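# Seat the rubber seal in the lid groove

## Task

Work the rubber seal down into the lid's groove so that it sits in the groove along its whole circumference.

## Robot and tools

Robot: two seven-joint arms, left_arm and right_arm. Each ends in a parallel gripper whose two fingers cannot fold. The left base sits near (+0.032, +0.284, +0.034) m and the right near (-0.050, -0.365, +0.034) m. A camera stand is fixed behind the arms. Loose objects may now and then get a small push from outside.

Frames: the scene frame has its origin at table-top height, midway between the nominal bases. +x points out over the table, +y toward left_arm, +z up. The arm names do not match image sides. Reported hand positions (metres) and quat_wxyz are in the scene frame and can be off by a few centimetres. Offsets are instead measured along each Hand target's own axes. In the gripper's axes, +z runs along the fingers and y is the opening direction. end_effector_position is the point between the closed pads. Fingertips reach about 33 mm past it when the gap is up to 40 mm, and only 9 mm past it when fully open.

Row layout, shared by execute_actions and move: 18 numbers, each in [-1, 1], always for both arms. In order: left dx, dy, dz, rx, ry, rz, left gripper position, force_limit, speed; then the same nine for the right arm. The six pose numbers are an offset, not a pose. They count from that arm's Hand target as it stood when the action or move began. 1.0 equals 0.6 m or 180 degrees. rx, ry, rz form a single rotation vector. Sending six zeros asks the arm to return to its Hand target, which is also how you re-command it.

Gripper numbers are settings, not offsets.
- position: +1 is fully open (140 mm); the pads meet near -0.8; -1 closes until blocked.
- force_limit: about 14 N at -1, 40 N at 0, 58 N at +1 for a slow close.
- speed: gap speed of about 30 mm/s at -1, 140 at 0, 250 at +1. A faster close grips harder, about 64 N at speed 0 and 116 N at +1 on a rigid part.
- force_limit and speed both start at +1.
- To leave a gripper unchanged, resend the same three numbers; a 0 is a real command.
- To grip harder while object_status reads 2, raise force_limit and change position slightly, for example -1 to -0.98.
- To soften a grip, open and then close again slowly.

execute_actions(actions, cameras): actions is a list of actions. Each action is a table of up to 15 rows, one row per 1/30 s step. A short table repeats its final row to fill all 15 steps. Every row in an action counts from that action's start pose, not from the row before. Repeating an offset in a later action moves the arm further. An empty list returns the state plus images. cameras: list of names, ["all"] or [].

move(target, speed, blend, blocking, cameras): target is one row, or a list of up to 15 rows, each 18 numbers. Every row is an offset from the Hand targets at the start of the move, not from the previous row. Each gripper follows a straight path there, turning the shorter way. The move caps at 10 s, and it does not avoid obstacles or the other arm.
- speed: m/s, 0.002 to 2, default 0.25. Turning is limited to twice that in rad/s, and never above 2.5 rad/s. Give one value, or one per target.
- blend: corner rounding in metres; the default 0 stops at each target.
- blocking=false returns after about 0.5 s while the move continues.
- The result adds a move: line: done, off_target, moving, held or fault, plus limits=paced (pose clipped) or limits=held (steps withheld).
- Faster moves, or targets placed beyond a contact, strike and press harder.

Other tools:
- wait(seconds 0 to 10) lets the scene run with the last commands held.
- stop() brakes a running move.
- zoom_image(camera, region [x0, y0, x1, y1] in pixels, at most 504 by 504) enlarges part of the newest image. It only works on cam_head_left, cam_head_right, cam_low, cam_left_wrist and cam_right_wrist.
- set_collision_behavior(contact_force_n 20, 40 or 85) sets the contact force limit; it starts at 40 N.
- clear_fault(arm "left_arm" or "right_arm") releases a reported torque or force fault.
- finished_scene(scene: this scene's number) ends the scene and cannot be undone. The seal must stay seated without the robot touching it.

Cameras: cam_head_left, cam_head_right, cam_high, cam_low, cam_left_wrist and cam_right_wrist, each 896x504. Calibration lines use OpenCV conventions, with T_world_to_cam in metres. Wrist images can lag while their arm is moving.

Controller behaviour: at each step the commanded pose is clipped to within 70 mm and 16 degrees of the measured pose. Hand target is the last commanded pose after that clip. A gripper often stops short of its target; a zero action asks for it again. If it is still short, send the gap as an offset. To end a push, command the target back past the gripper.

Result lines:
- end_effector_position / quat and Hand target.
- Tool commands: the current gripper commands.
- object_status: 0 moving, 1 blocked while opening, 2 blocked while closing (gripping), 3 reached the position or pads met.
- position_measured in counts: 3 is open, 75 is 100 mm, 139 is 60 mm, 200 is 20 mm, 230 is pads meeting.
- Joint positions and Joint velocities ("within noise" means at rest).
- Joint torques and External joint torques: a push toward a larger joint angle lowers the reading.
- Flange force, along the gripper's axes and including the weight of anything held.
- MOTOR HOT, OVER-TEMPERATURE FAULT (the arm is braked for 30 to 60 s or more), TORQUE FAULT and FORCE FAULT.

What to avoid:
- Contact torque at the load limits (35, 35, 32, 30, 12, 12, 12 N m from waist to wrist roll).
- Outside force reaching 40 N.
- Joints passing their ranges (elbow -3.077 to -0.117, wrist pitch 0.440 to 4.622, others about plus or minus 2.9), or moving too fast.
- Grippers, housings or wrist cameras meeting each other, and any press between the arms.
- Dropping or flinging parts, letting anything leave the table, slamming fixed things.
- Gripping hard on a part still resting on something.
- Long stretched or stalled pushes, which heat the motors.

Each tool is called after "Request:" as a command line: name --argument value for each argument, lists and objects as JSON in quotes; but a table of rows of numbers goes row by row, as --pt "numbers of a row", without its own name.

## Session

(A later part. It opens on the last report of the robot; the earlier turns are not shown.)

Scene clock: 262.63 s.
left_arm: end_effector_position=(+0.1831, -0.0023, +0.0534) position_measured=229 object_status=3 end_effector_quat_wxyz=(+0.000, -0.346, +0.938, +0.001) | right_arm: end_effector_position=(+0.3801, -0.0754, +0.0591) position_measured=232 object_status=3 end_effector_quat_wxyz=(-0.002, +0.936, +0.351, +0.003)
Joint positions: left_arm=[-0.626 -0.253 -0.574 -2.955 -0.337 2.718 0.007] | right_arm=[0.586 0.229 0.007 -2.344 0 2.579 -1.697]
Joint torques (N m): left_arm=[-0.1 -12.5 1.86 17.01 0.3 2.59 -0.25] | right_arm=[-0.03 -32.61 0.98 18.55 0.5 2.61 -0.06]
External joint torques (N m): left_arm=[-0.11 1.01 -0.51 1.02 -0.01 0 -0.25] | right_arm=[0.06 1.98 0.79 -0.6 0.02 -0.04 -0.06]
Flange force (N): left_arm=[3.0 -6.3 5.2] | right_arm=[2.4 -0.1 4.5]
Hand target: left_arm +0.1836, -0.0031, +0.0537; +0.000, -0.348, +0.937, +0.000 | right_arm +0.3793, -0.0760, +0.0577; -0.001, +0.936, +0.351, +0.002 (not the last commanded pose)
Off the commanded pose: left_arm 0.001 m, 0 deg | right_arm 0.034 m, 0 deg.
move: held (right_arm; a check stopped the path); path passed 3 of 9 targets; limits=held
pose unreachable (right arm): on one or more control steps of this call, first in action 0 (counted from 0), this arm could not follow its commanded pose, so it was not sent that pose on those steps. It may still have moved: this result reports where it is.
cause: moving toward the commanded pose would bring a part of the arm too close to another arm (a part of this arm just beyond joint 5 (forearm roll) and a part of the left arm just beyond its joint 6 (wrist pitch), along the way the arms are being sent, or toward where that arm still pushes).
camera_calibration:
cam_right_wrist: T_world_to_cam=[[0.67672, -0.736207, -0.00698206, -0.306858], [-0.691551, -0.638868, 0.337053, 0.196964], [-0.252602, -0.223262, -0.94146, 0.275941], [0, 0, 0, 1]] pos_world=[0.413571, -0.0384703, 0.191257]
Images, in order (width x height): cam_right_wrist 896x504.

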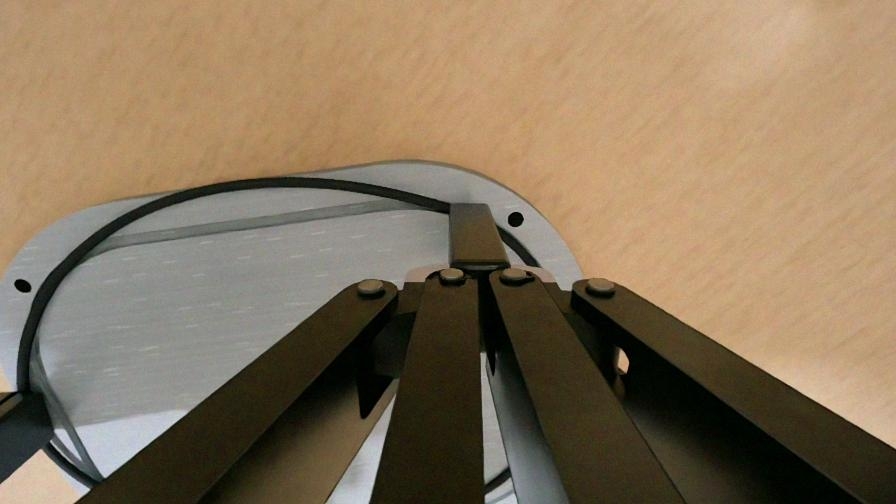

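Request:
move --pt "0 0 0 0 0 0 -0.6 0.3 -1 0 0 -0.02 0 0 0 -0.85 0 -1" --pt "0 0 -0.1 0 0 0 -0.6 0.3 -1 0 0 -0.04 0 0 0 -0.85 0 -1" --pt "-0.15 0.15 -0.25 0 0 0 -0.6 0.3 -1 0 0 -0.04 0 0 0 -0.85 0 -1" --speed '[0.05,0.05,0.2]' --blend '[0,0.01,0]' --cameras '["cam_right_wrist","cam_left_wrist"]'

Request:
zoom_image --camera "cam_right_wrist" --region '[250, 0, 650, 300]'

Scene clock: 269.57 s.
left_arm: end_effector_position=(+0.1880, -0.0074, +0.1030) position_measured=205 object_status=3 end_effector_quat_wxyz=(+0.004, -0.352, +0.936, -0.008) | right_arm: end_effector_position=(+0.3787, -0.0765, +0.0791) position_measured=232 object_status=3 end_effector_quat_wxyz=(-0.001, +0.936, +0.351, +0.001)
Joint positions: left_arm=[-0.684 -0.445 -0.507 -2.934 -0.358 2.527 0.015] | right_arm=[0.586 0.183 0.007 -2.343 0 2.528 -1.697]
Joint velocities: left_arm=[within noise] | right_arm=[0 0 -0.001 0 0 -0.004 -0.001]
Joint torques (N m): left_arm=[-0.57 -9.03 3.34 19.34 0.42 2.83 -0.03] | right_arm=[-0.03 -33.07 0.89 20.17 0.54 2.31 -0.08]
External joint torques (N m): left_arm=[-0.58 1.68 -0.28 0.32 -0.02 0.2 -0.03] | right_arm=[0.11 0.73 0.81 0.34 0.02 -0.32 -0.08]
Flange force (N): left_arm=[2.5 -5.9 6.8] | right_arm=[3.3 -0.1 0.7]
Hand target: left_arm +0.1880, -0.0071, +0.1023; +0.004, -0.352, +0.936, -0.008 (not the last commanded pose) | right_arm +0.3793, -0.0761, +0.0808; -0.001, +0.936, +0.351, +0.002 (not the last commanded pose)
Off the commanded pose: left_arm 0.165 m, 1 deg | right_arm 0.003 m, 0 deg.
move: held (left_arm; a check stopped the path); path passed 1 of 3 targets; limits=held
pose unreachable (left arm): on one or more control steps of this call, first in action 0 (counted from 0), this arm could not follow its commanded pose, so it was not sent that pose on those steps. It may still have moved: this result reports where it is.
cause: moving toward the commanded pose would bring a part of the arm too close to another arm (a part of this arm just beyond joint 7 (wrist roll) and a part of the right arm just beyond its joint 5 (forearm roll), 4 mm apart when this arm was first held).
camera_calibration:
cam_left_wrist: T_world_to_cam=[[-0.661176, 0.750036, -0.0170935, 0.138464], [0.698365, 0.623631, 0.351241, -0.160907], [0.274104, 0.220295, -0.936129, 0.183877], [0, 0, 0, 1]] pos_world=[0.15352, -0.0440135, 0.231017]
cam_right_wrist: T_world_to_cam=[[0.676778, -0.736152, -0.00716775, -0.306541], [-0.690541, -0.63816, 0.340447, 0.188039], [-0.255195, -0.225457, -0.940236, 0.294903], [0, 0, 0, 1]] pos_world=[0.412567, -0.039174, 0.211064]
Images, in order (width x height): cam_left_wrist 896x504, cam_right_wrist 896x504.

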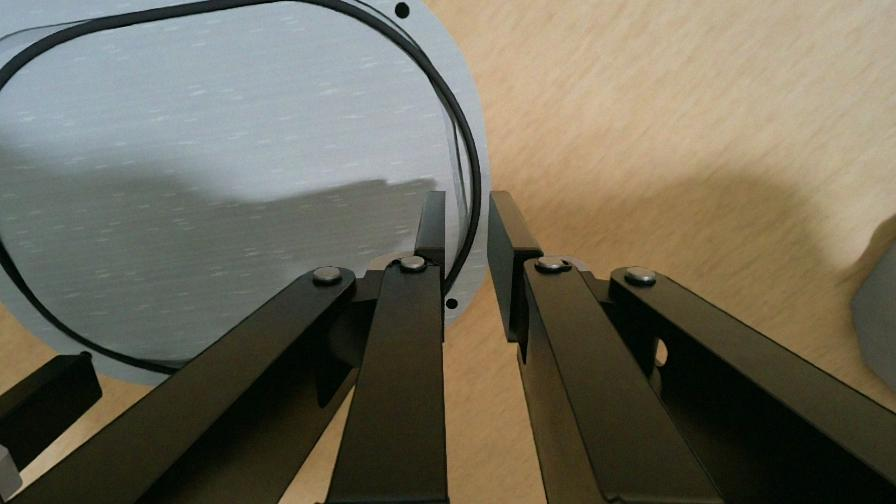

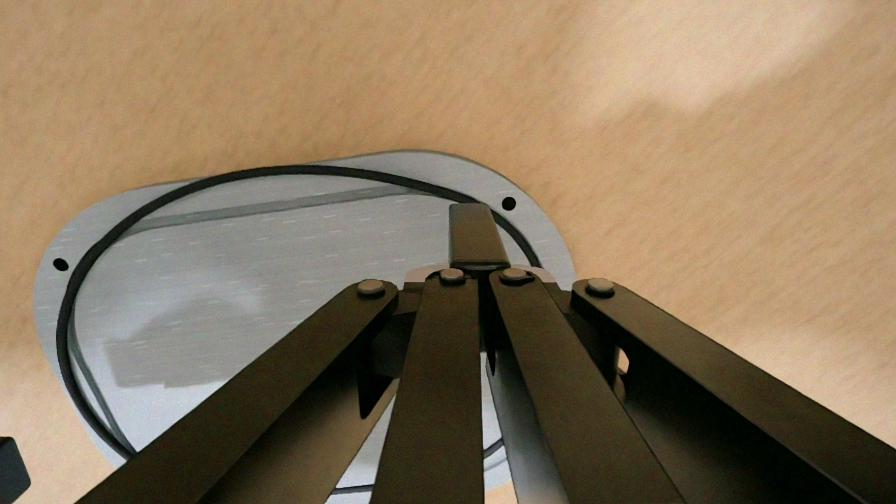

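Scaled by 1.260 from the camera's 896x504 image, which has a finer 1280x720 frame.

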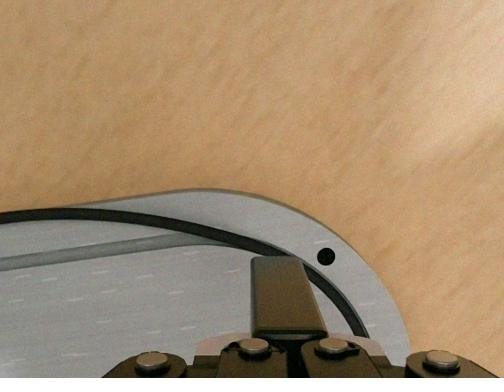

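Request:
move --pt "0 0.15 -0.04 0 0 0 -0.6 0.3 -1 0 0 0 0 0 0 -0.85 0 -1" --pt "0.1 0.45 -0.2 0 0 0 -0.6 0.3 -1 0 0 0 0 0 0 -0.85 0 -1" --speed 0.15 --blend '[0.02,0]' --cameras '["cam_head_right"]'

Scene clock: 276.80 s.
left_arm: end_effector_position=(-0.0388, +0.1574, +0.2185) position_measured=205 object_status=3 end_effector_quat_wxyz=(+0.031, -0.347, +0.937, +0.029) | right_arm: end_effector_position=(+0.3785, -0.0766, +0.0791) position_measured=232 object_status=3 end_effector_quat_wxyz=(-0.001, +0.936, +0.351, +0.001)
Joint positions: left_arm=[-1.18 -1.794 -0.67 -3.019 -0.627 1.194 -0.357] | right_arm=[0.586 0.183 0.007 -2.343 0 2.527 -1.697]
Joint velocities: left_arm=[0 0.001 0 0 0 0 -0.006] | right_arm=[within noise]
Joint torques (N m): left_arm=[-1.03 14.66 8.6 16.46 1.27 2.66 -0.23] | right_arm=[-0.02 -33.06 0.91 20.16 0.54 2.35 -0.09]
External joint torques (N m): left_arm=[-1.03 0.43 -0.45 0.47 0.33 0.19 -0.23] | right_arm=[0.03 0.89 0.73 0.17 0.03 -0.32 -0.09]
Flange force (N): left_arm=[2.0 1.1 0.8] | right_arm=[3.1 0.0 1.1]
Hand target: left_arm -0.0366, +0.1580, +0.2171; +0.004, -0.352, +0.936, -0.008 | right_arm +0.3793, -0.0761, +0.0808; -0.001, +0.936, +0.351, +0.002
Off the commanded pose: left_arm 0.003 m, 5 deg | right_arm 0.002 m, 0 deg.
joint sent to its limit (left arm) — joint 2 (shoulder), lower limit; joint 4 (elbow), lower limit, where the elbow is as bent as it goes. The joint targets are off in orientation, not in position.
move: off_target (left_arm)
Images, in order (width x height): cam_head_right 896x504.

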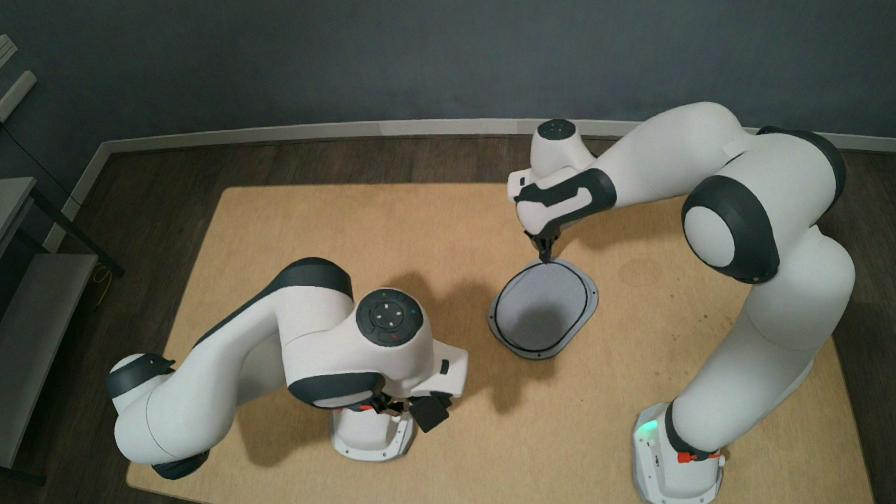

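Request:
move --pt "0 0 0 0 0 0 -0.6 0.3 -1 0.022 -0.018 0.0347 0 0 0 -0.85 0 -1" --pt "0 0 0 0 0 0 -0.6 0.3 -1 0.008 -0.018 0.058 0 0 0 -0.85 0 -1" --pt "0 0 0 0 0 0 -0.6 0.3 -1 0.008 -0.018 0.0347 0 0 0 -0.85 0 -1" --pt "0 0 0 0 0 0 -0.6 0.3 -1 0.021 -0.033 0.0347 0 0 0 -0.85 0 -1" --pt "0 0 0 0 0 0 -0.6 0.3 -1 0.007 -0.033 0.058 0 0 0 -0.85 0 -1" --pt "0 0 0 0 0 0 -0.6 0.3 -1 0.007 -0.033 0.0347 0 0 0 -0.85 0 -1" --pt "0 0 0 0 0 0 -0.6 0.3 -1 0.019 -0.047 0.0347 0 0 0 -0.85 0 -1" --pt "0 0 0 0 0 0 -0.6 0.3 -1 0.004 -0.047 0.058 0 0 0 -0.85 0 -1" --pt "0 0 0 0 0 0 -0.6 0.3 -1 -0.05 -0.047 0.015 0 0 0 -0.85 0 -1" --speed 0.06 --blend '[0.002,0,0.002,0.002,0,0.002,0.002,0,0]' --cameras '["cam_right_wrist"]'

Request:
zoom_image --camera "cam_right_wrist" --region '[250, 0, 650, 300]'

Scene clock: 296.50 s.
left_arm: end_effector_position=(-0.0388, +0.1574, +0.2185) position_measured=205 object_status=3 end_effector_quat_wxyz=(+0.031, -0.348, +0.937, +0.029) | right_arm: end_effector_position=(+0.3379, -0.0732, +0.0709) position_measured=232 object_status=3 end_effector_quat_wxyz=(-0.001, +0.936, +0.353, +0.002)
Joint positions: left_arm=[-1.18 -1.794 -0.67 -3.019 -0.627 1.194 -0.359] | right_arm=[0.637 0.127 0.008 -2.454 0 2.586 -1.649]
Joint velocities: left_arm=[within noise] | right_arm=[0 0 0 0 0 -0.004 -0.001]
Joint torques (N m): left_arm=[-0.78 14.59 8.53 16.55 1.25 2.63 -0.28] | right_arm=[-0.64 -30.57 0.37 18.45 0.5 2.29 0.01]
External joint torques (N m): left_arm=[-0.78 0.39 -0.5 0.53 0.31 0.16 -0.28] | right_arm=[-0.57 0.6 0.29 -0.65 0.03 -0.37 0.01]
Flange force (N): left_arm=[2.3 0.9 0.4] | right_arm=[-0.4 0.4 0.6]
Hand target: left_arm -0.0371, +0.1572, +0.2183; +0.033, -0.351, +0.935, +0.027 (not the last commanded pose) | right_arm +0.3381, -0.0745, +0.0717; -0.001, +0.936, +0.351, +0.002
Off the commanded pose: left_arm 0.003 m, 5 deg | right_arm 0.001 m, 0 deg.
joint sent to its limit (left arm) — joint 2 (shoulder), lower limit.
move: off_target (left_arm)
camera_calibration:
cam_right_wrist: T_world_to_cam=[[0.679893, -0.73328, -0.0067998, -0.277497], [-0.688471, -0.641485, 0.338385, 0.163933], [-0.252493, -0.225384, -0.940983, 0.276647], [0, 0, 0, 1]] pos_world=[0.371383, -0.0359709, 0.20296]
Images, in order (width x height): cam_right_wrist 896x504.

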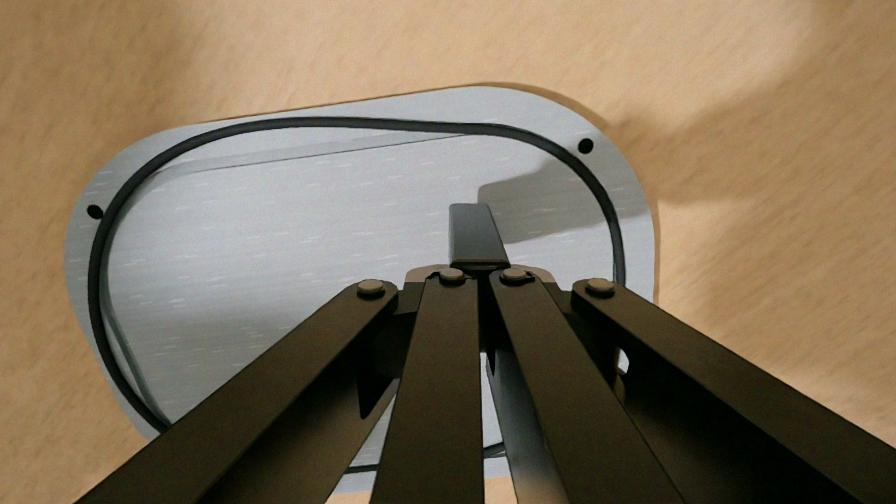

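Scaled by 1.260 from the camera's 896x504 image, which has a finer 1280x720 frame.

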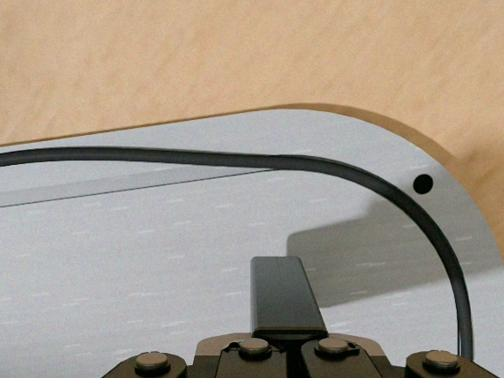

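Request:
move --pt "0 0 0 0 0 0 -0.6 0.3 -1 0.064 -0.013 0.0195 0 0 0 -0.85 0 -1" --pt "0 0 0 0 0 0 -0.6 0.3 -1 0.046 -0.013 0.0445 0 0 0 -0.85 0 -1" --pt "0 0 0 0 0 0 -0.6 0.3 -1 0.046 -0.013 0.0195 0 0 0 -0.85 0 -1" --pt "0 0 0 0 0 0 -0.6 0.3 -1 0.063 -0.030 0.0195 0 0 0 -0.85 0 -1" --pt "0 0 0 0 0 0 -0.6 0.3 -1 0.043 -0.030 0.0445 0 0 0 -0.85 0 -1" --pt "0 0 0 0 0 0 -0.6 0.3 -1 0.043 -0.030 0.0195 0 0 0 -0.85 0 -1" --pt "0 0 0 0 0 0 -0.6 0.3 -1 0.06 -0.047 0.0195 0 0 0 -0.85 0 -1" --pt "0 0 0 0 0 0 -0.6 0.3 -1 0.04 -0.047 0.0445 0 0 0 -0.85 0 -1" --pt "0 0 0 0 0 0 -0.6 0.3 -1 -0.01 -0.047 0 0 0 0 -0.85 0 -1" --speed 0.06 --blend '[0.002,0,0.002,0.002,0,0.002,0.002,0,0]' --cameras '["cam_right_wrist"]'

Request:
zoom_image --camera "cam_right_wrist" --region '[150, 0, 650, 300]'

Scene clock: 313.27 s.
left_arm: end_effector_position=(-0.0388, +0.1574, +0.2185) position_measured=205 object_status=3 end_effector_quat_wxyz=(+0.031, -0.348, +0.937, +0.029) | right_arm: end_effector_position=(+0.3154, -0.0566, +0.0709) position_measured=232 object_status=3 end_effector_quat_wxyz=(-0.001, +0.935, +0.354, +0.002)
Joint positions: left_arm=[-1.18 -1.794 -0.67 -3.019 -0.627 1.194 -0.359] | right_arm=[0.692 0.109 0.009 -2.479 0 2.593 -1.593]
Joint velocities: left_arm=[within noise] | right_arm=[-0.001 0.001 -0.002 -0.001 0 -0.004 0.001]
Joint torques (N m): left_arm=[-0.8 14.63 8.57 16.53 1.27 2.62 -0.29] | right_arm=[-0.03 -29.93 0.7 18.43 0.49 2.39 0.15]
External joint torques (N m): left_arm=[-0.78 0.42 -0.47 0.49 0.33 0.16 -0.29] | right_arm=[-0.12 0.73 0.48 -0.62 0.04 -0.28 0.15]
Flange force (N): left_arm=[2.2 0.8 0.3] | right_arm=[-0.1 -0.6 1.1]
Hand target: left_arm -0.0371, +0.1572, +0.2183; +0.033, -0.351, +0.935, +0.027 | right_arm +0.3151, -0.0572, +0.0717; -0.001, +0.936, +0.351, +0.002
Off the commanded pose: left_arm 0.002 m, 1 deg | right_arm 0.001 m, 0 deg.
joint sent to its limit (left arm) — joint 2 (shoulder), lower limit. The joint targets still meet the commanded pose.
move: done
camera_calibration:
cam_right_wrist: T_world_to_cam=[[0.680529, -0.732687, -0.00710622, -0.250177], [-0.687853, -0.642168, 0.338348, 0.158872], [-0.252466, -0.225367, -0.940994, 0.2747], [0, 0, 0, 1]] pos_world=[0.348885, -0.0193702, 0.20296]
Images, in order (width x height): cam_right_wrist 896x504.

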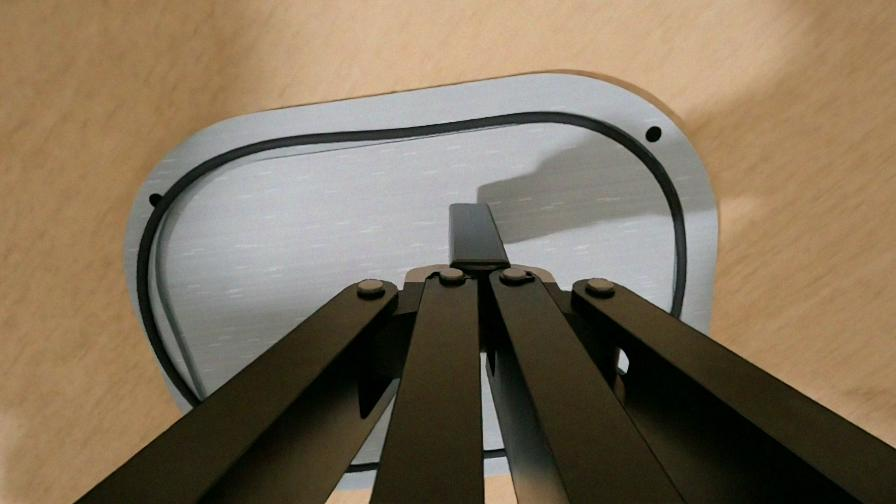

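Scaled by 1.008 from the camera's 896x504 image, which has a finer 1280x720 frame.

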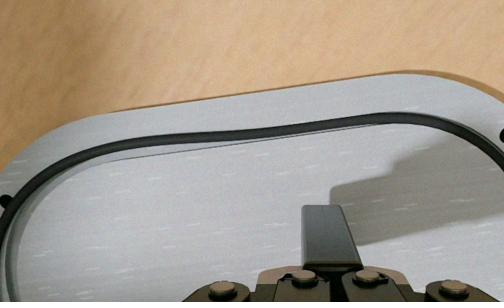

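Request:
move --pt "0 0 0 0 0 0 -0.6 0.3 -1 0.065 -0.005 0.0195 0 0 0 -0.85 0 -1" --pt "0 0 0 0 0 0 -0.6 0.3 -1 0.05 -0.005 0.0445 0 0 0 -0.85 0 -1" --pt "0 0 0 0 0 0 -0.6 0.3 -1 0.05 -0.005 0.0195 0 0 0 -0.85 0 -1" --pt "0 0 0 0 0 0 -0.6 0.3 -1 0.064 -0.028 0.0195 0 0 0 -0.85 0 -1" --pt "0 0 0 0 0 0 -0.6 0.3 -1 0.046 -0.028 0.0445 0 0 0 -0.85 0 -1" --pt "0 0 0 0 0 0 -0.6 0.3 -1 0.046 -0.028 0.0195 0 0 0 -0.85 0 -1" --pt "0 0 0 0 0 0 -0.6 0.3 -1 0.062 -0.05 0.0195 0 0 0 -0.85 0 -1" --pt "0 0 0 0 0 0 -0.6 0.3 -1 0.043 -0.05 0.0445 0 0 0 -0.85 0 -1" --pt "0 0 0 0 0 0 -0.6 0.3 -1 0.043 -0.05 0.0195 0 0 0 -0.85 0 -1" --pt "0 0 0 0 0 0 -0.6 0.3 -1 0.06 -0.07 0.0195 0 0 0 -0.85 0 -1" --pt "0 0 0 0 0 0 -0.6 0.3 -1 0.04 -0.07 0.0445 0 0 0 -0.85 0 -1" --pt "0 0 0 0 0 0 -0.6 0.3 -1 -0.01 -0.06 0 0 0 0 -0.85 0 -1" --speed 0.06 --blend '[0.002,0,0.002,0.002,0,0.002,0.002,0,0.002,0.002,0,0]' --cameras '["cam_right_wrist"]'

Request:
zoom_image --camera "cam_right_wrist" --region '[150, 0, 650, 300]'

Scene clock: 329.43 s.
left_arm: end_effector_position=(-0.0388, +0.1574, +0.2185) position_measured=205 object_status=3 end_effector_quat_wxyz=(+0.031, -0.348, +0.937, +0.029) | right_arm: end_effector_position=(+0.2866, -0.0329, +0.0710) position_measured=232 object_status=3 end_effector_quat_wxyz=(-0.001, +0.936, +0.351, +0.002)
Joint positions: left_arm=[-1.18 -1.794 -0.67 -3.019 -0.627 1.194 -0.359] | right_arm=[0.771 0.097 0.008 -2.497 0 2.599 -1.51]
Joint velocities: left_arm=[within noise] | right_arm=[-0.001 -0.002 -0.001 0 -0.001 -0.003 0]
Joint torques (N m): left_arm=[-0.85 14.57 8.63 16.55 1.23 2.63 -0.32] | right_arm=[-0.72 -29.55 0.49 18.34 0.49 2.37 -0.23]
External joint torques (N m): left_arm=[-0.86 0.37 -0.41 0.57 0.29 0.17 -0.32] | right_arm=[-0.76 0.39 0.34 -0.52 0.04 -0.28 -0.23]
Flange force (N): left_arm=[2.1 1.3 0.4] | right_arm=[-0.5 1.2 0.3]
Hand target: left_arm -0.0371, +0.1572, +0.2183; +0.033, -0.351, +0.935, +0.027 | right_arm +0.2869, -0.0341, +0.0717; -0.001, +0.936, +0.351, +0.002
Off the commanded pose: left_arm 0.002 m, 1 deg | right_arm 0.001 m, 0 deg.
joint sent to its limit (left arm) — joint 2 (shoulder), lower limit. The joint targets still meet the commanded pose.
move: done
camera_calibration:
cam_right_wrist: T_world_to_cam=[[0.676574, -0.73634, -0.00723633, -0.212102], [-0.691295, -0.638509, 0.338258, 0.155413], [-0.253693, -0.223854, -0.941026, 0.27328], [0, 0, 0, 1]] pos_world=[0.320268, 0.00422856, 0.203059]
Images, in order (width x height): cam_right_wrist 896x504.

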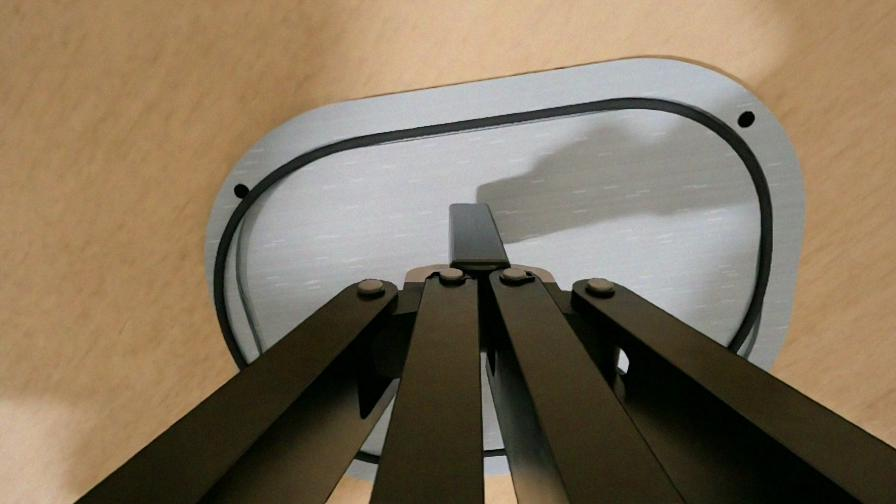

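Scaled by 1.008 from the camera's 896x504 image, which has a finer 1280x720 frame.

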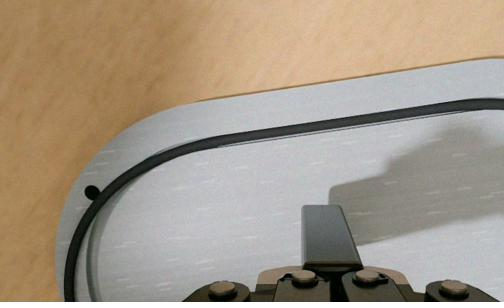

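Request:
move --pt "0 0 0 0 0 0 -0.6 0.3 -1 0.056 -0.077 0.0195 0 0 0 -0.85 0 -1" --pt "0 0 0 0 0 0 -0.6 0.3 -1 0.042 -0.077 0.0445 0 0 0 -0.85 0 -1" --pt "0 0 0 0 0 0 -0.6 0.3 -1 0.042 -0.077 0.0195 0 0 0 -0.85 0 -1" --pt "0 0 0 0 0 0 -0.6 0.3 -1 0.05 -0.096 0.0195 0 0 0 -0.85 0 -1" --pt "0 0 0 0 0 0 -0.6 0.3 -1 0.036 -0.09 0.0445 0 0 0 -0.85 0 -1" --pt "0 0 0 0 0 0 -0.6 0.3 -1 0.036 -0.09 0.0195 0 0 0 -0.85 0 -1" --pt "0 0 0 0 0 0 -0.6 0.3 -1 0.045 -0.113 0.0195 0 0 0 -0.85 0 -1" --pt "0 0 0 0 0 0 -0.6 0.3 -1 0.030 -0.105 0.0445 0 0 0 -0.85 0 -1" --pt "0 0 0 0 0 0 -0.6 0.3 -1 -0.03 -0.07 0 0 0 0 -0.85 0 -1" --speed 0.06 --blend '[0.002,0,0.002,0.002,0,0.002,0.002,0,0]' --cameras '["cam_right_wrist"]'

Request:
zoom_image --camera "cam_right_wrist" --region '[200, 0, 600, 300]'

Scene clock: 345.70 s.
left_arm: end_effector_position=(-0.0388, +0.1574, +0.2185) position_measured=205 object_status=3 end_effector_quat_wxyz=(+0.031, -0.348, +0.937, +0.029) | right_arm: end_effector_position=(+0.2456, -0.0136, +0.0710) position_measured=232 object_status=3 end_effector_quat_wxyz=(-0.001, +0.937, +0.350, +0.002)
Joint positions: left_arm=[-1.18 -1.794 -0.67 -3.019 -0.627 1.194 -0.359] | right_arm=[0.863 0.065 0.01 -2.541 -0.003 2.611 -1.411]
Joint velocities: left_arm=[within noise] | right_arm=[0.001 0 0 0.001 -0.001 -0.001 -0.005]
Joint torques (N m): left_arm=[-0.76 14.52 8.53 16.55 1.24 2.62 -0.32] | right_arm=[-0.65 -28.13 0.71 18.02 0.55 2.38 -0.43]
External joint torques (N m): left_arm=[-0.73 0.28 -0.52 0.52 0.31 0.15 -0.32] | right_arm=[-0.69 0.51 0.59 -0.56 0.11 -0.26 -0.43]
Flange force (N): left_arm=[2.2 1.3 0.6] | right_arm=[-0.2 1.3 0.7]
Hand target: left_arm -0.0371, +0.1572, +0.2183; +0.033, -0.351, +0.935, +0.027 | right_arm +0.2457, -0.0143, +0.0717; -0.001, +0.936, +0.351, +0.002
Off the commanded pose: left_arm 0.002 m, 1 deg | right_arm 0.001 m, 0 deg.
joint sent to its limit (left arm) — joint 2 (shoulder), lower limit. The joint targets still meet the commanded pose.
move: done
camera_calibration:
cam_right_wrist: T_world_to_cam=[[0.674666, -0.7381, -0.0058573, -0.169781], [-0.693188, -0.636301, 0.338543, 0.139902], [-0.253606, -0.224343, -0.940933, 0.267097], [0, 0, 0, 1]] pos_world=[0.279261, 0.0236259, 0.202963]
Images, in order (width x height): cam_right_wrist 896x504.

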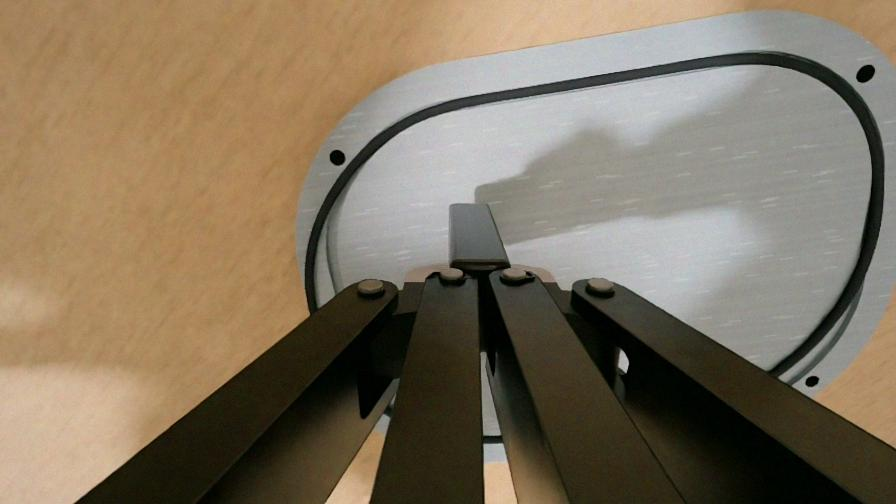

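Scaled by 1.260 from the camera's 896x504 image, which has a finer 1280x720 frame.

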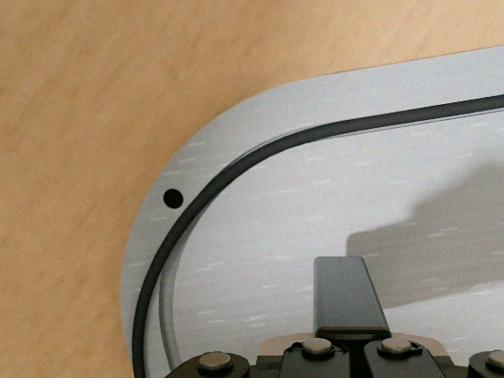

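Request:
move --pt "0 0 0 0 0 0 -0.6 0.3 -1 0.05 -0.063 0.0195 0 0 0 -0.85 0 -1" --pt "0 0 0 0 0 0 -0.6 0.3 -1 0.041 -0.055 0.0445 0 0 0 -0.85 0 -1" --pt "0 0 0 0 0 0 -0.6 0.3 -1 0.041 -0.055 0.0195 0 0 0 -0.85 0 -1" --pt "0 0 0 0 0 0 -0.6 0.3 -1 0.037 -0.075 0.0195 0 0 0 -0.85 0 -1" --pt "0 0 0 0 0 0 -0.6 0.3 -1 0.026 -0.064 0.0445 0 0 0 -0.85 0 -1" --pt "0 0 0 0 0 0 -0.6 0.3 -1 0.026 -0.064 0.0195 0 0 0 -0.85 0 -1" --pt "0 0 0 0 0 0 -0.6 0.3 -1 0.02 -0.089 0.0195 0 0 0 -0.85 0 -1" --pt "0 0 0 0 0 0 -0.6 0.3 -1 0.01 -0.076 0.0445 0 0 0 -0.85 0 -1" --pt "0 0 0 0 0 0 -0.6 0.3 -1 -0.03 -0.03 0 0 0 0 -0.85 0 -1" --speed 0.06 --blend '[0.002,0,0.002,0.002,0,0.002,0.002,0,0]' --cameras '["cam_right_wrist"]'

Request:
zoom_image --camera "cam_right_wrist" --region '[200, 0, 600, 300]'

Scene clock: 360.40 s.
left_arm: end_effector_position=(-0.0388, +0.1574, +0.2185) position_measured=205 object_status=3 end_effector_quat_wxyz=(+0.031, -0.348, +0.937, +0.029) | right_arm: end_effector_position=(+0.2201, -0.0118, +0.0709) position_measured=232 object_status=3 end_effector_quat_wxyz=(-0.001, +0.937, +0.350, +0.002)
Joint positions: left_arm=[-1.18 -1.794 -0.67 -3.019 -0.627 1.194 -0.359] | right_arm=[0.914 0.03 0.006 -2.589 -0.004 2.624 -1.365]
Joint velocities: left_arm=[within noise] | right_arm=[0.002 0 0 0 0.001 0 -0.004]
Joint torques (N m): left_arm=[-0.81 14.6 8.58 16.51 1.25 2.64 -0.3] | right_arm=[-0.65 -26.85 0.57 17.85 0.79 2.38 -0.34]
External joint torques (N m): left_arm=[-0.84 0.33 -0.46 0.58 0.31 0.18 -0.3] | right_arm=[-0.66 0.45 0.52 -0.61 0.36 -0.28 -0.34]
Flange force (N): left_arm=[2.1 1.2 0.4] | right_arm=[-0.5 1.1 0.5]
Hand target: left_arm -0.0371, +0.1572, +0.2183; +0.033, -0.351, +0.935, +0.027 | right_arm +0.2203, -0.0125, +0.0716; -0.001, +0.936, +0.351, +0.002
Off the commanded pose: left_arm 0.002 m, 1 deg | right_arm 0.001 m, 0 deg.
joint sent to its limit (left arm) — joint 2 (shoulder), lower limit. The joint targets still meet the commanded pose.
move: done
camera_calibration:
cam_right_wrist: T_world_to_cam=[[0.675499, -0.737341, -0.00543472, -0.1515], [-0.692594, -0.636999, 0.338446, 0.123191], [-0.253012, -0.224856, -0.94097, 0.260881], [0, 0, 0, 1]] pos_world=[0.253665, 0.0254258, 0.202964]
Images, in order (width x height): cam_right_wrist 896x504.

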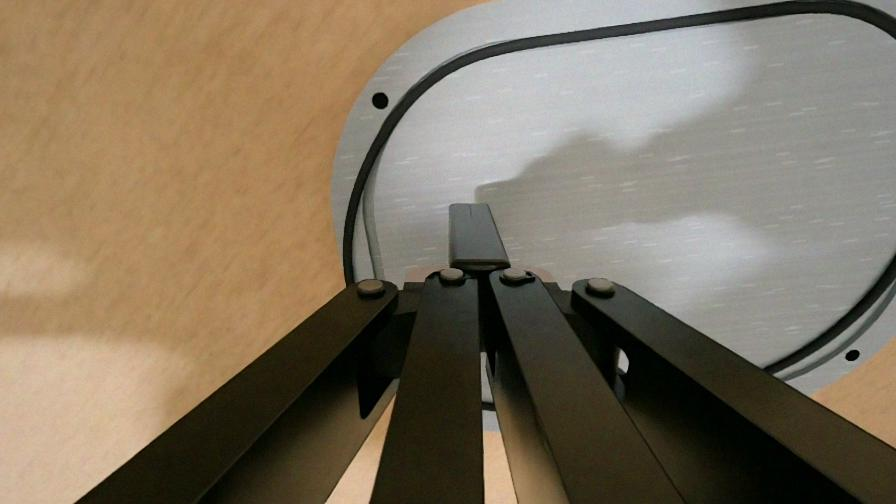

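Scaled by 1.260 from the camera's 896x504 image, which has a finer 1280x720 frame.

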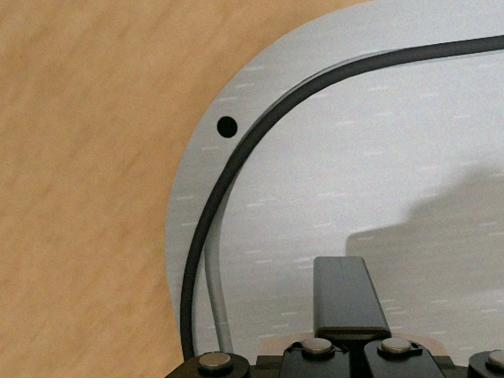

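Request:
move --pt "0 0 0 0 0 0 -0.6 0.3 -1 0.04 -0.065 0.0195 0 0 0 -0.85 0 -1" --pt "0 0 0 0 0 0 -0.6 0.3 -1 0.033 -0.053 0.0445 0 0 0 -0.85 0 -1" --pt "0 0 0 0 0 0 -0.6 0.3 -1 0.033 -0.053 0.0195 0 0 0 -0.85 0 -1" --pt "0 0 0 0 0 0 -0.6 0.3 -1 0.018 -0.073 0.0195 0 0 0 -0.85 0 -1" --pt "0 0 0 0 0 0 -0.6 0.3 -1 0.012 -0.058 0.0445 0 0 0 -0.85 0 -1" --pt "0 0 0 0 0 0 -0.6 0.3 -1 0.012 -0.058 0.0195 0 0 0 -0.85 0 -1" --pt "0 0 0 0 0 0 -0.6 0.3 -1 -0.002 -0.077 0.0195 0 0 0 -0.85 0 -1" --pt "0 0 0 0 0 0 -0.6 0.3 -1 -0.008 -0.060 0.0445 0 0 0 -0.85 0 -1" --pt "0 0 0 0 0 0 -0.6 0.3 -1 -0.06 -0.03 0 0 0 0 -0.85 0 -1" --speed 0.06 --blend '[0.002,0,0.002,0.002,0,0.002,0.002,0,0]' --cameras '["cam_right_wrist"]'

Request:
zoom_image --camera "cam_right_wrist" --region '[200, 0, 600, 300]'

Scene clock: 372.93 s.
left_arm: end_effector_position=(-0.0388, +0.1574, +0.2185) position_measured=205 object_status=3 end_effector_quat_wxyz=(+0.031, -0.348, +0.937, +0.029) | right_arm: end_effector_position=(+0.1814, -0.0219, +0.0709) position_measured=232 object_status=3 end_effector_quat_wxyz=(-0.001, +0.937, +0.351, +0.003)
Joint positions: left_arm=[-1.18 -1.794 -0.67 -3.019 -0.627 1.194 -0.359] | right_arm=[0.964 -0.046 0.015 -2.688 -0.003 2.648 -1.306]
Joint velocities: left_arm=[within noise] | right_arm=[0 0 -0.002 0 0 -0.004 -0.005]
Joint torques (N m): left_arm=[-0.85 14.57 8.58 16.52 1.25 2.64 -0.3] | right_arm=[-0.1 -23.93 -0.03 17.48 0.88 2.39 -0.3]
External joint torques (N m): left_arm=[-0.85 0.37 -0.46 0.59 0.31 0.18 -0.3] | right_arm=[-0.18 0.42 -0.05 -0.67 0.48 -0.28 -0.29]
Flange force (N): left_arm=[2.3 1.1 0.4] | right_arm=[-0.7 1.1 0.4]
Hand target: left_arm -0.0371, +0.1572, +0.2183; +0.033, -0.351, +0.935, +0.027 | right_arm +0.1813, -0.0227, +0.0715; -0.001, +0.936, +0.351, +0.002
Off the commanded pose: left_arm 0.002 m, 1 deg | right_arm 0.001 m, 0 deg.
joint sent to its limit (left arm) — joint 2 (shoulder), lower limit. The joint targets still meet the commanded pose.
move: done
camera_calibration:
cam_right_wrist: T_world_to_cam=[[0.675684, -0.737172, -0.00539846, -0.132862], [-0.692595, -0.6373, 0.337875, 0.0899436], [-0.252513, -0.224558, -0.941175, 0.2487], [0, 0, 0, 1]] pos_world=[0.214867, 0.0152265, 0.202963]
Images, in order (width x height): cam_right_wrist 896x504.

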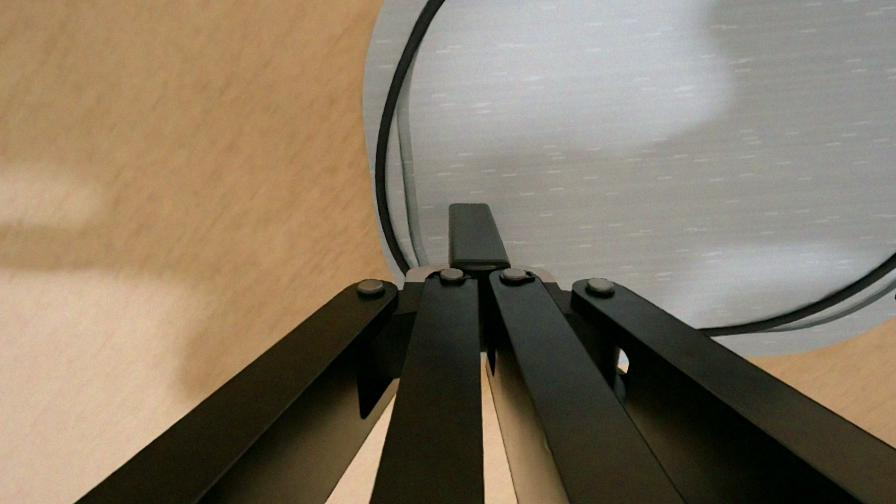

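Scaled by 1.260 from the camera's 896x504 image, which has a finer 1280x720 frame.

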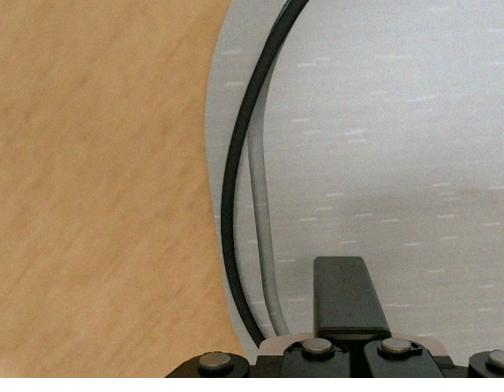

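Request:
move --pt "0 0 0 0 0 0 -0.6 0.3 -1 0.087 -0.041 0.0195 0 0 0 -0.85 0 -1" --pt "0 0 0 0 0 0 -0.6 0.3 -1 0.079 -0.031 0.0445 0 0 0 -0.85 0 -1" --pt "0 0 0 0 0 0 -0.6 0.3 -1 0.079 -0.031 0.0195 0 0 0 -0.85 0 -1" --pt "0 0 0 0 0 0 -0.6 0.3 -1 0.071 -0.050 0.0195 0 0 0 -0.85 0 -1" --pt "0 0 0 0 0 0 -0.6 0.3 -1 0.064 -0.034 0.0445 0 0 0 -0.85 0 -1" --pt "0 0 0 0 0 0 -0.6 0.3 -1 0.064 -0.034 0.0195 0 0 0 -0.85 0 -1" --pt "0 0 0 0 0 0 -0.6 0.3 -1 0.056 -0.054 0.0195 0 0 0 -0.85 0 -1" --pt "0 0 0 0 0 0 -0.6 0.3 -1 0.050 -0.034 0.0445 0 0 0 -0.85 0 -1" --pt "0 0 0 0 0 0 -0.6 0.3 -1 -0.02 0 0 0 0 0 -0.85 0 -1" --speed 0.06 --blend '[0.002,0,0.002,0.002,0,0.002,0.002,0,0]' --cameras '["cam_right_wrist"]'

Request:
zoom_image --camera "cam_right_wrist" --region '[200, 0, 600, 300]'

Scene clock: 385.43 s.
left_arm: end_effector_position=(-0.0388, +0.1574, +0.2185) position_measured=205 object_status=3 end_effector_quat_wxyz=(+0.031, -0.348, +0.937, +0.029) | right_arm: end_effector_position=(+0.1725, -0.0299, +0.0709) position_measured=232 object_status=3 end_effector_quat_wxyz=(-0.001, +0.937, +0.350, +0.003)
Joint positions: left_arm=[-1.18 -1.794 -0.67 -3.019 -0.627 1.194 -0.359] | right_arm=[0.978 -0.075 0.009 -2.725 -0.003 2.655 -1.298]
Joint velocities: left_arm=[within noise] | right_arm=[0.001 0 -0.002 0.001 0 -0.004 -0.006]
Joint torques (N m): left_arm=[-0.8 14.6 8.61 16.53 1.25 2.64 -0.28] | right_arm=[0 -22.8 0.09 17.55 0.79 2.4 -0.34]
External joint torques (N m): left_arm=[-0.78 0.39 -0.43 0.52 0.32 0.17 -0.28] | right_arm=[0.08 0.4 0.26 -0.46 0.39 -0.26 -0.34]
Flange force (N): left_arm=[2.1 0.9 0.2] | right_arm=[-0.2 0.3 0.4]
Hand target: left_arm -0.0371, +0.1572, +0.2183; +0.033, -0.351, +0.935, +0.027 | right_arm +0.1723, -0.0306, +0.0714; -0.001, +0.936, +0.351, +0.002
Off the commanded pose: left_arm 0.002 m, 1 deg | right_arm 0.001 m, 0 deg.
joint sent to its limit (left arm) — joint 2 (shoulder), lower limit. The joint targets still meet the commanded pose.
move: done
camera_calibration:
cam_right_wrist: T_world_to_cam=[[0.675302, -0.73752, -0.00559367, -0.132691], [-0.692893, -0.637002, 0.337828, 0.0788182], [-0.252718, -0.22426, -0.941191, 0.244723], [0, 0, 0, 1]] pos_world=[0.206065, 0.00722662, 0.202962]
Images, in order (width x height): cam_right_wrist 896x504.

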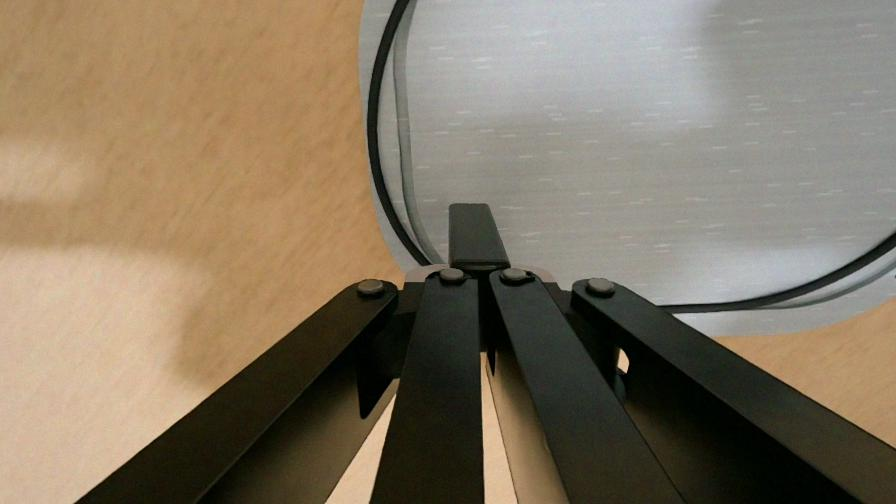

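Scaled by 1.260 from the camera's 896x504 image, which has a finer 1280x720 frame.

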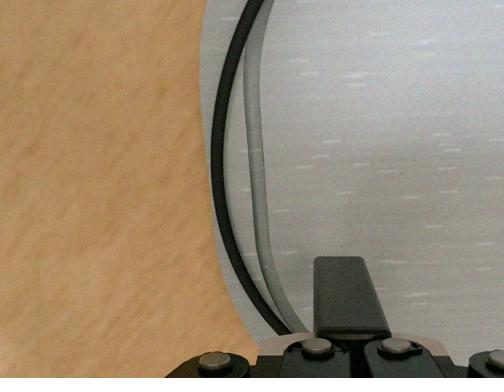

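Request:
move --pt "0 0 0 0 0 0 -0.6 0.3 -1 0.137 -0.05 0.0195 0 0 0 -0.85 0 -1" --pt "0 0 0 0 0 0 -0.6 0.3 -1 0.135 -0.05 0.0325 0 0 0 -0.85 0 -1" --pt "0 0 0 0 0 0 -0.6 0.3 -1 0.130 -0.031 0.034 0 0 0 -0.85 0 -1" --pt "0 0 0 0 0 0 -0.6 0.3 -1 0.127 -0.031 0.046 0 0 0 -0.85 0 -1" --pt "0 0 0 0 0 0 -0.6 0.3 -1 0.127 -0.031 0.0195 0 0 0 -0.85 0 -1" --pt "0 0 0 0 0 0 -0.6 0.3 -1 0.117 -0.058 0.0195 0 0 0 -0.85 0 -1" --pt "0 0 0 0 0 0 -0.6 0.3 -1 0.115 -0.058 0.0325 0 0 0 -0.85 0 -1" --pt "0 0 0 0 0 0 -0.6 0.3 -1 0.112 -0.034 0.034 0 0 0 -0.85 0 -1" --pt "0 0 0 0 0 0 -0.6 0.3 -1 0.109 -0.034 0.046 0 0 0 -0.85 0 -1" --pt "0 0 0 0 0 0 -0.6 0.3 -1 0.05 0.02 0 0 0 0 -0.85 0 -1" --speed 0.06 --blend '[0.002,0.001,0.001,0,0.002,0.002,0.001,0.001,0,0]' --cameras '["cam_right_wrist"]'

Request:
zoom_image --camera "cam_right_wrist" --region '[200, 0, 600, 300]'

Scene clock: 403.83 s.
left_arm: end_effector_position=(-0.0388, +0.1574, +0.2185) position_measured=205 object_status=3 end_effector_quat_wxyz=(+0.031, -0.348, +0.937, +0.029) | right_arm: end_effector_position=(+0.2025, -0.0191, +0.0709) position_measured=232 object_status=3 end_effector_quat_wxyz=(-0.001, +0.937, +0.350, +0.002)
Joint positions: left_arm=[-1.18 -1.794 -0.67 -3.019 -0.627 1.194 -0.359] | right_arm=[0.951 -0.009 -0.009 -2.642 -0.003 2.637 -1.343]
Joint velocities: left_arm=[within noise] | right_arm=[0 0 0 0 0 -0.002 -0.006]
Joint torques (N m): left_arm=[-0.78 14.57 8.63 16.58 1.24 2.64 -0.23] | right_arm=[-0.5 -25.29 0.21 17.57 0.5 2.38 -0.42]
External joint torques (N m): left_arm=[-0.81 0.34 -0.4 0.61 0.3 0.18 -0.24] | right_arm=[-0.55 0.46 0.17 -0.66 0.09 -0.26 -0.42]
Flange force (N): left_arm=[2.0 1.0 0.1] | right_arm=[-0.5 1.5 0.6]
Hand target: left_arm -0.0371, +0.1572, +0.2183; +0.033, -0.351, +0.935, +0.027 | right_arm +0.2028, -0.0199, +0.0715; -0.001, +0.936, +0.351, +0.002
Off the commanded pose: left_arm 0.002 m, 1 deg | right_arm 0.001 m, 0 deg.
joint sent to its limit (left arm) — joint 2 (shoulder), lower limit. The joint targets still meet the commanded pose.
move: done
camera_calibration:
cam_right_wrist: T_world_to_cam=[[0.675029, -0.737767, -0.00595978, -0.144834], [-0.69287, -0.636684, 0.338475, 0.106473], [-0.25351, -0.224351, -0.940957, 0.254915], [0, 0, 0, 1]] pos_world=[0.236163, 0.0181262, 0.202963]
Images, in order (width x height): cam_right_wrist 896x504.

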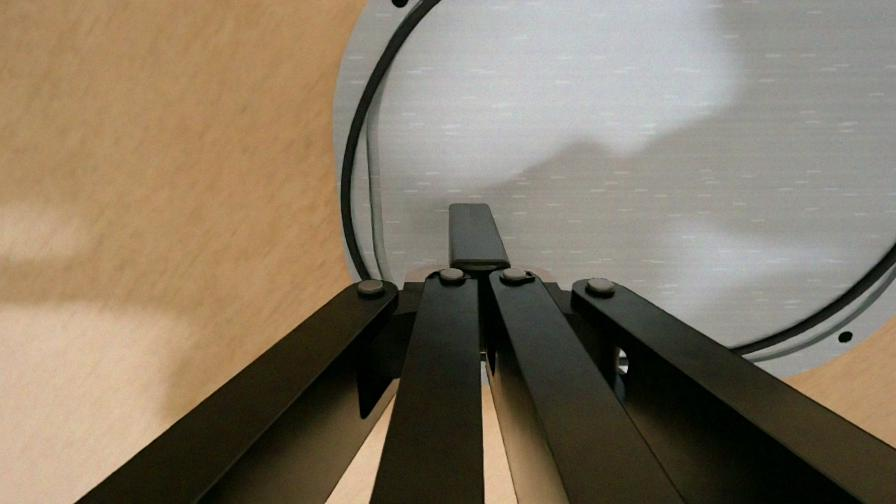

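Scaled by 1.260 from the camera's 896x504 image, which has a finer 1280x720 frame.

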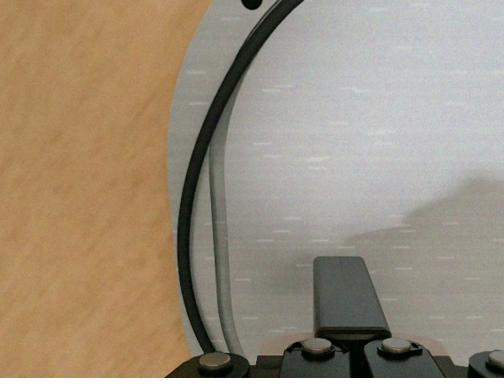

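Request:
move --target '[0,0,0,0,0,0,-0.6,0.3,-1,-0.17,0.17,-0.04,0,0,0,-0.85,0,-1]' --speed 0.15 --cameras '["cam_right_wrist"]'

Request:
zoom_image --camera "cam_right_wrist" --region '[300, 0, 700, 300]'

Scene clock: 416.40 s.
left_arm: end_effector_position=(-0.0388, +0.1574, +0.2185) position_measured=205 object_status=3 end_effector_quat_wxyz=(+0.031, -0.348, +0.937, +0.029) | right_arm: end_effector_position=(+0.1933, -0.1634, +0.0948) position_measured=232 object_status=3 end_effector_quat_wxyz=(-0.002, +0.938, +0.346, +0.002)
Joint positions: left_arm=[-1.18 -1.794 -0.67 -3.019 -0.627 1.194 -0.359] | right_arm=[0.819 -0.419 -0.159 -2.979 -0.114 2.566 -1.51]
Joint velocities: left_arm=[within noise] | right_arm=[-0.001 -0.001 0.001 0 0 -0.001 -0.006]
Joint torques (N m): left_arm=[-0.79 14.59 8.56 16.55 1.25 2.62 -0.32] | right_arm=[0.58 -12.28 0.85 18.5 0.09 2.32 -0.43]
External joint torques (N m): left_arm=[-0.78 0.4 -0.45 0.51 0.32 0.16 -0.32] | right_arm=[0.59 0.08 0.09 -0.65 -0.38 -0.33 -0.43]
Flange force (N): left_arm=[2.2 1.0 0.3] | right_arm=[-1.6 0.2 -0.6]
Hand target: left_arm -0.0371, +0.1572, +0.2183; +0.033, -0.351, +0.935, +0.027 | right_arm +0.1930, -0.1639, +0.0950; -0.001, +0.936, +0.351, +0.002
Off the commanded pose: left_arm 0.002 m, 1 deg | right_arm 0.001 m, 1 deg.
joint sent to its limit (left arm) — joint 2 (shoulder), lower limit. The joint targets still meet the commanded pose.
move: done
camera_calibration:
cam_right_wrist: T_world_to_cam=[[0.66856, -0.743605, -0.00887163, -0.24445], [-0.697644, -0.63128, 0.33879, 0.00182106], [-0.257527, -0.220313, -0.94082, 0.24398], [0, 0, 0, 1]] pos_world=[0.227532, -0.126873, 0.226756]
Images, in order (width x height): cam_right_wrist 896x504.

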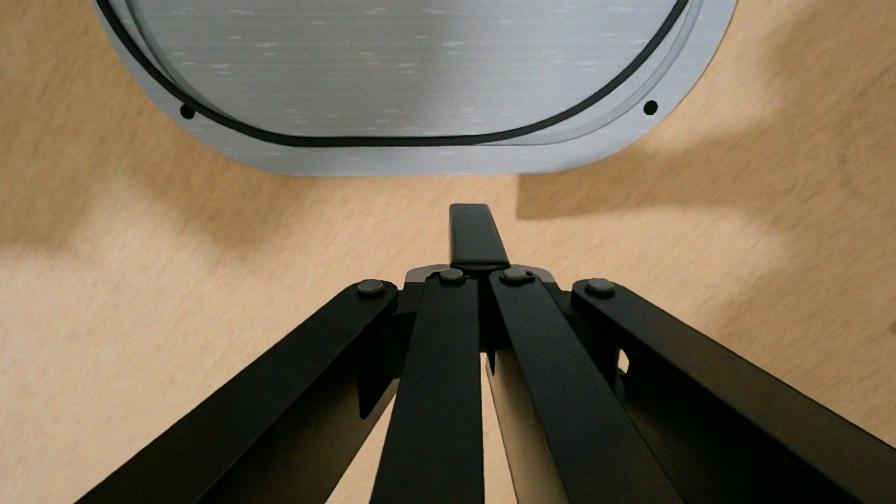

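Scaled by 1.260 from the camera's 896x504 image, which has a finer 1280x720 frame.

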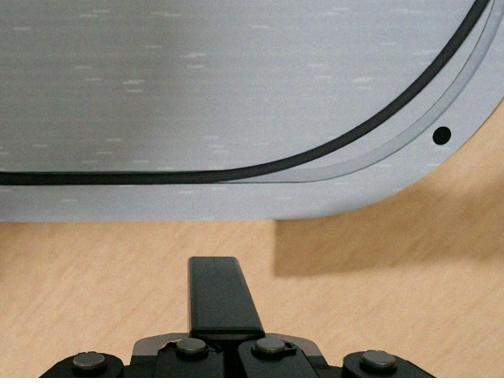

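Request:
move --pt "0 0 0 0 0 0 -0.6 0.3 -1 0.142 0.158 0.0583 0 0 0 -0.85 0 -1" --pt "0 0 0 0 0 0 -0.6 0.3 -1 0.136 0.166 0.0833 0 0 0 -0.85 0 -1" --pt "0 0 0 0 0 0 -0.6 0.3 -1 0.136 0.166 0.0583 0 0 0 -0.85 0 -1" --pt "0 0 0 0 0 0 -0.6 0.3 -1 0.123 0.155 0.0583 0 0 0 -0.85 0 -1" --pt "0 0 0 0 0 0 -0.6 0.3 -1 0.116 0.165 0.0833 0 0 0 -0.85 0 -1" --pt "0 0 0 0 0 0 -0.6 0.3 -1 0.116 0.165 0.0583 0 0 0 -0.85 0 -1" --pt "0 0 0 0 0 0 -0.6 0.3 -1 0.106 0.15 0.0583 0 0 0 -0.85 0 -1" --pt "0 0 0 0 0 0 -0.6 0.3 -1 0.096 0.162 0.0833 0 0 0 -0.85 0 -1" --pt "0 0 0 0 0 0 -0.6 0.3 -1 0.05 0.1 0.04 0 0 0 -0.85 0 -1" --speed 0.08 --blend '[0.002,0,0.002,0.002,0,0.002,0.002,0,0]' --cameras '["cam_right_wrist"]'

Request:
zoom_image --camera "cam_right_wrist" --region '[250, 0, 650, 300]'

Scene clock: 437.20 s.
left_arm: end_effector_position=(-0.0388, +0.1574, +0.2185) position_measured=205 object_status=3 end_effector_quat_wxyz=(+0.031, -0.348, +0.937, +0.029) | right_arm: end_effector_position=(+0.2554, -0.1889, +0.0707) position_measured=232 object_status=3 end_effector_quat_wxyz=(-0.002, +0.935, +0.353, +0.002)
Joint positions: left_arm=[-1.18 -1.794 -0.67 -3.019 -0.627 1.194 -0.359] | right_arm=[0.767 -0.215 -0.275 -2.877 -0.121 2.671 -1.689]
Joint velocities: left_arm=[within noise] | right_arm=[-0.001 -0.001 0.001 0.001 0 0 0.007]
Joint torques (N m): left_arm=[-0.76 14.56 8.6 16.54 1.25 2.63 -0.32] | right_arm=[-0.63 -17.32 1.96 16.87 0.35 2.35 0.15]
External joint torques (N m): left_arm=[-0.78 0.31 -0.42 0.53 0.32 0.17 -0.32] | right_arm=[-0.69 0.1 0.93 -0.61 -0.04 -0.29 0.15]
Flange force (N): left_arm=[1.9 1.2 0.4] | right_arm=[-2.5 -1.4 -1.6]
Hand target: left_arm -0.0371, +0.1572, +0.2183; +0.033, -0.351, +0.935, +0.027 | right_arm +0.2551, -0.1892, +0.0711; -0.001, +0.936, +0.351, +0.002
Off the commanded pose: left_arm 0.002 m, 1 deg | right_arm 0.001 m, 0 deg.
joint sent to its limit (left arm) — joint 2 (shoulder), lower limit. The joint targets still meet the commanded pose.
move: done
camera_calibration:
cam_right_wrist: T_world_to_cam=[[0.680155, -0.73302, -0.00849642, -0.306148], [-0.687773, -0.642097, 0.338644, 0.0327441], [-0.253688, -0.224486, -0.940876, 0.229941], [0, 0, 0, 1]] pos_world=[0.289082, -0.151769, 0.202657]
Images, in order (width x height): cam_right_wrist 896x504.

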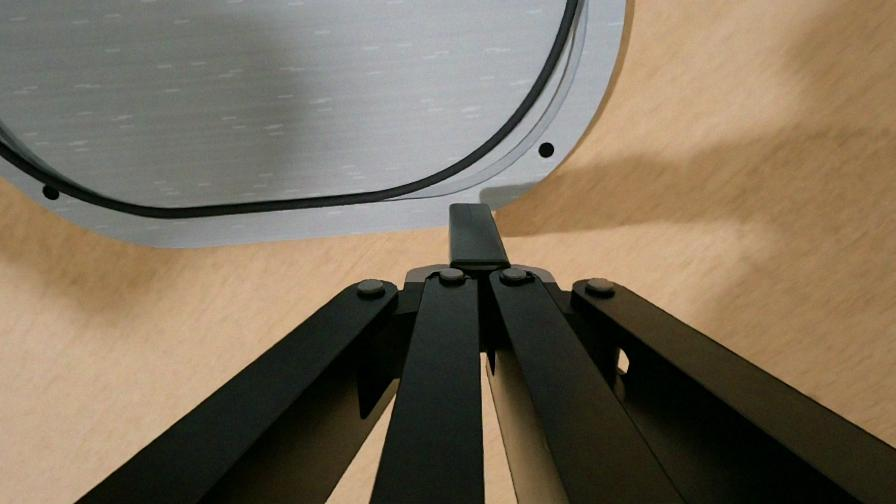

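Scaled by 1.260 from the camera's 896x504 image, which has a finer 1280x720 frame.

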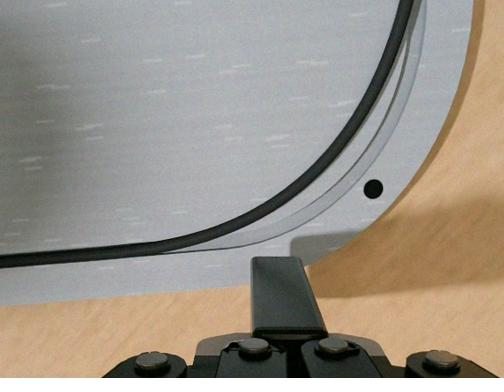

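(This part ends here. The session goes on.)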